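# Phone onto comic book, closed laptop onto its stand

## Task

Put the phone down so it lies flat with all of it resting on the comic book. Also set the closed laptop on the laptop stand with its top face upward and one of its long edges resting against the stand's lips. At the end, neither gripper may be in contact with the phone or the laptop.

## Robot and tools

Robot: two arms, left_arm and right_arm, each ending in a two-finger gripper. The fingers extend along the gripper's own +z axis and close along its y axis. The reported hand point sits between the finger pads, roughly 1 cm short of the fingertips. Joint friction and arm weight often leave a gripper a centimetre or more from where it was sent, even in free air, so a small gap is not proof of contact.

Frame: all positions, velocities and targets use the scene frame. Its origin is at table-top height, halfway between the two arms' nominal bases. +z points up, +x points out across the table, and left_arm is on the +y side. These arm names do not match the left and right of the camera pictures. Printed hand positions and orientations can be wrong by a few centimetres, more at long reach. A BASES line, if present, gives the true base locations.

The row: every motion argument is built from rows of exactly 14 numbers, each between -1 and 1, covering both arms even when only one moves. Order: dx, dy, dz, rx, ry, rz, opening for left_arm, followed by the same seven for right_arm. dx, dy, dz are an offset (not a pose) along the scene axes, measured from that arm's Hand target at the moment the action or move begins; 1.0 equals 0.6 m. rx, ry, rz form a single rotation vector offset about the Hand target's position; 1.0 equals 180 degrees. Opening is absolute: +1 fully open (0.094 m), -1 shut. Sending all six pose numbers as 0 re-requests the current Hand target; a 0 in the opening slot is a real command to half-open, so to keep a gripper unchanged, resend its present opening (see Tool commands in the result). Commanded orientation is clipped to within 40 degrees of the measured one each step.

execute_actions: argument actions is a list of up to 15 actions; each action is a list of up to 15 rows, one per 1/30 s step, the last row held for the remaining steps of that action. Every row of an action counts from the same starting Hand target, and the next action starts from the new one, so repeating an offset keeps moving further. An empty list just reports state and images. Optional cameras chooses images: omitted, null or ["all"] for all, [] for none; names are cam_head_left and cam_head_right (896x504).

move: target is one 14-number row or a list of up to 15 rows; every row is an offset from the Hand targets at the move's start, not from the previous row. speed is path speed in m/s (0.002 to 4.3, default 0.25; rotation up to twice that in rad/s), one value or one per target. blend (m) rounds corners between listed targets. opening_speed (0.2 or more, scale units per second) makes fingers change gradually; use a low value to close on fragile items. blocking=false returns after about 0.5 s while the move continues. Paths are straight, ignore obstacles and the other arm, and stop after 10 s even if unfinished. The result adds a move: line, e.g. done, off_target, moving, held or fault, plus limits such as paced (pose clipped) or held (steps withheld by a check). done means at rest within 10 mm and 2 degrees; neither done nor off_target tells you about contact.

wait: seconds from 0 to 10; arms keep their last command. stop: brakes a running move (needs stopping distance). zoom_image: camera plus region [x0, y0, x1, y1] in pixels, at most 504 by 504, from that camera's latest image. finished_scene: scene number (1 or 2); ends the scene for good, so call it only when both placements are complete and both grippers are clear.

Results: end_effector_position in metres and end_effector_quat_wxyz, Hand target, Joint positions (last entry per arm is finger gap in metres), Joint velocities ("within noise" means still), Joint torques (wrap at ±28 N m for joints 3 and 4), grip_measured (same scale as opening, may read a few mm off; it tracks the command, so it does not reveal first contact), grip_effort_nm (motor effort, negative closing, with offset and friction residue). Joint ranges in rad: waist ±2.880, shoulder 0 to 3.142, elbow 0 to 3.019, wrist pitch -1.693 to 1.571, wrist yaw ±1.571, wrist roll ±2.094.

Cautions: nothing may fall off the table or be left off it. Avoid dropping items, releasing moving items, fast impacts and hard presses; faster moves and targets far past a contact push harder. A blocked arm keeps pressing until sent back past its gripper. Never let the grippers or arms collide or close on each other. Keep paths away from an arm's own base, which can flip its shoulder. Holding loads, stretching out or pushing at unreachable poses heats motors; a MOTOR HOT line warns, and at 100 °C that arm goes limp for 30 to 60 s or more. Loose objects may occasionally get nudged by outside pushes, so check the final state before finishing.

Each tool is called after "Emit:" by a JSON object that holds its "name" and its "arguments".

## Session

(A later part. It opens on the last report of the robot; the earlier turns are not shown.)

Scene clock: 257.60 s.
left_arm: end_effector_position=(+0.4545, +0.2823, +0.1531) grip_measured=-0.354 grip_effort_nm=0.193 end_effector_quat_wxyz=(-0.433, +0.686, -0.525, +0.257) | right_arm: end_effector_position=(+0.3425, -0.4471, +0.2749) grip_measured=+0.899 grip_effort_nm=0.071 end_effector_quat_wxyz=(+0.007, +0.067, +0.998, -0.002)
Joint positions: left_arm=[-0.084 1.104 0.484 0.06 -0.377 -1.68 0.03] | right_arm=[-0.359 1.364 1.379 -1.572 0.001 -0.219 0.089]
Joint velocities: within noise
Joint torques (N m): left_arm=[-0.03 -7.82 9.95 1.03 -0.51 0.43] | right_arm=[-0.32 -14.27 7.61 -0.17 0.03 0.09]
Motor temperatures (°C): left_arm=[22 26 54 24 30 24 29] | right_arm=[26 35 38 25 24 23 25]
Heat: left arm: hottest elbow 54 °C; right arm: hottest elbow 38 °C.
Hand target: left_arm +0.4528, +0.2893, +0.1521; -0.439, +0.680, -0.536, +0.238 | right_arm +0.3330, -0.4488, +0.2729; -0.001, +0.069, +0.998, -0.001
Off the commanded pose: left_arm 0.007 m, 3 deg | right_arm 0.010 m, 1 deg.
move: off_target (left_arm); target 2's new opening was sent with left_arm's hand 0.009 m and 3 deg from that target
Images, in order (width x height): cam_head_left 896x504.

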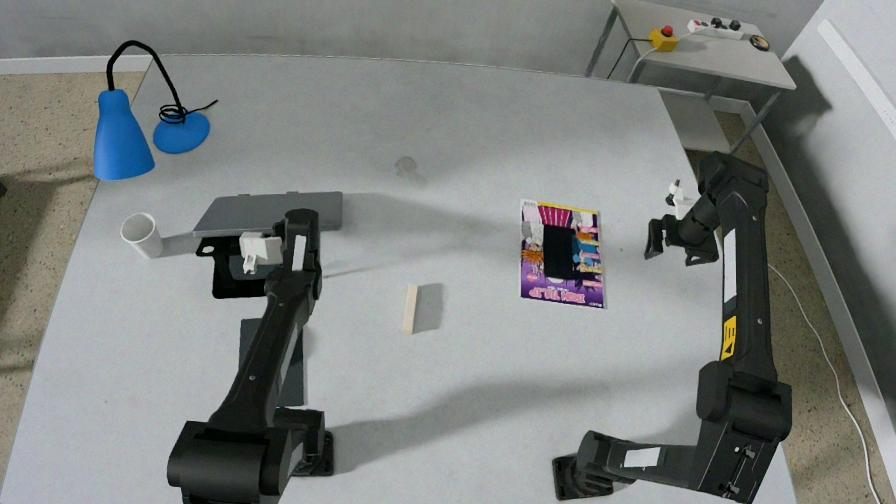

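Emit:
{"name": "move", "arguments": {"target": [[-0.085,-0.036,0.04,0,0,0,-0.35,0,0,0,0,0,0,0.9],[-0.18,-0.077,0.1,0,0,0,-0.35,0,0,0,0,0,0,0.9],[-0.2,-0.077,0.2,0,0,0,-0.35,0,0,0,0,0,0,0.9]], "speed": [0.06,0.1,0.2], "cameras": ["cam_head_left","cam_head_right"]}}

Emit:
{"name": "zoom_image", "arguments": {"camera": "cam_head_left", "region": [130, 150, 350, 310]}}

Emit:
{"name": "zoom_image", "arguments": {"camera": "cam_head_right", "region": [160, 150, 380, 310]}}

Emit:
{"name": "zoom_image", "arguments": {"camera": "cam_head_left", "region": [220, 180, 310, 220]}}

Scene clock: 264.20 s.
left_arm: end_effector_position=(+0.3234, +0.2505, +0.2323) grip_measured=-0.352 grip_effort_nm=0.129 end_effector_quat_wxyz=(-0.431, +0.684, -0.552, +0.206) | right_arm: end_effector_position=(+0.3425, -0.4471, +0.2749) grip_measured=+0.899 grip_effort_nm=0.066 end_effector_quat_wxyz=(+0.007, +0.067, +0.998, -0.002)
Joint positions: left_arm=[-0.349 0.551 0.522 -0.704 -0.621 -1.82 0.03] | right_arm=[-0.359 1.364 1.379 -1.572 0.001 -0.219 0.089]
Joint velocities: within noise
Joint torques (N m): left_arm=[-2.08 -1.44 18.17 1.13 -0.39 -0.01] | right_arm=[-0.26 -14.21 7.64 -0.14 0.04 0.09]
Motor temperatures (°C): left_arm=[22 26 52 24 30 24 29] | right_arm=[26 35 38 25 24 23 25]
Heat: left arm: hottest elbow 52 °C; right arm: hottest elbow 38 °C.
Hand target: left_arm +0.3329, +0.2431, +0.2722; -0.439, +0.681, -0.536, +0.238 | right_arm +0.3330, -0.4488, +0.2729; -0.001, +0.069, +0.998, -0.001
Off the commanded pose: left_arm 0.042 m, 4 deg | right_arm 0.010 m, 1 deg.
move: off_target (left_arm)

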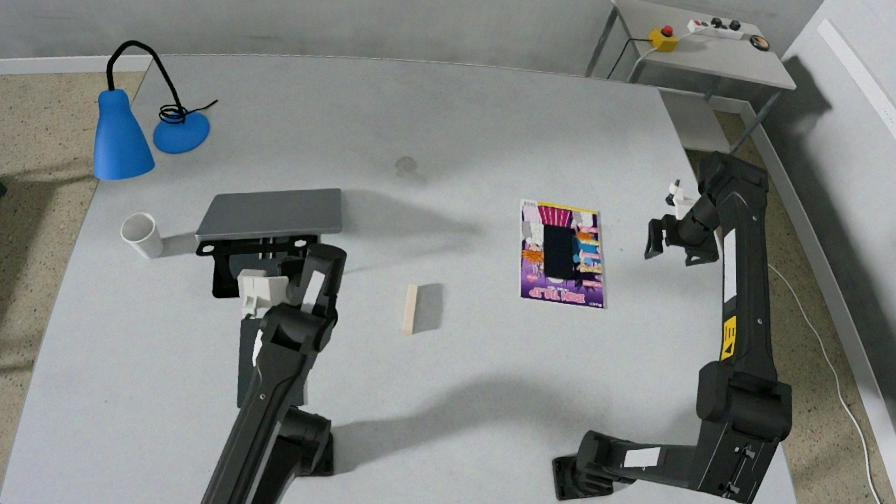

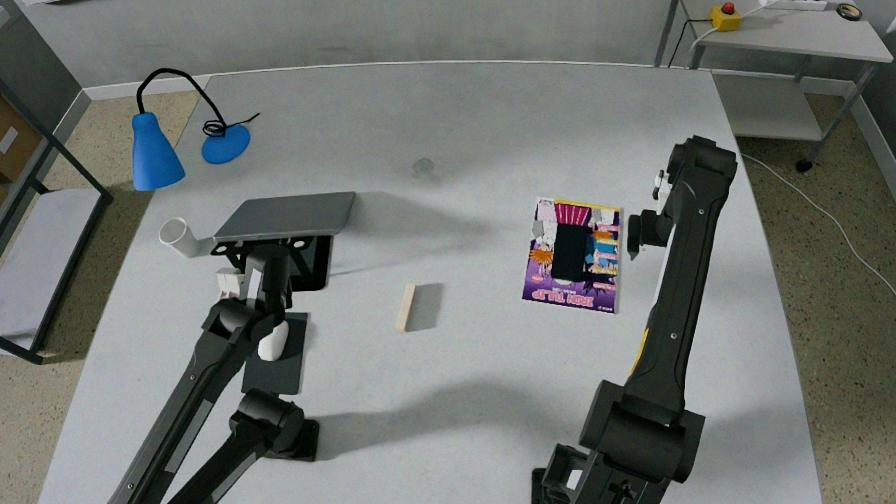

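Scaled by 2.291.

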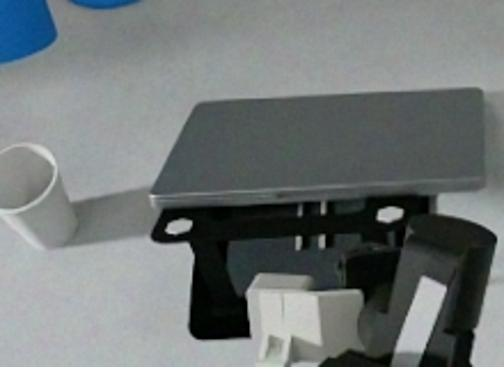

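Scaled by 2.291.

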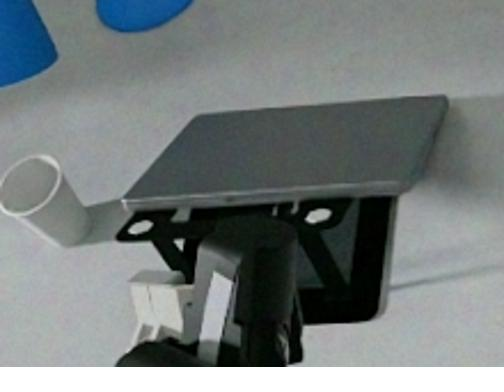

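Scaled by 5.600.

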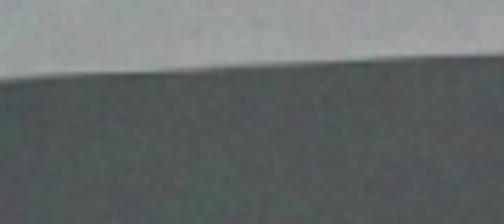

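Emit:
{"name": "finished_scene", "arguments": {"scene": 2}}

The scene is finished: the task was done.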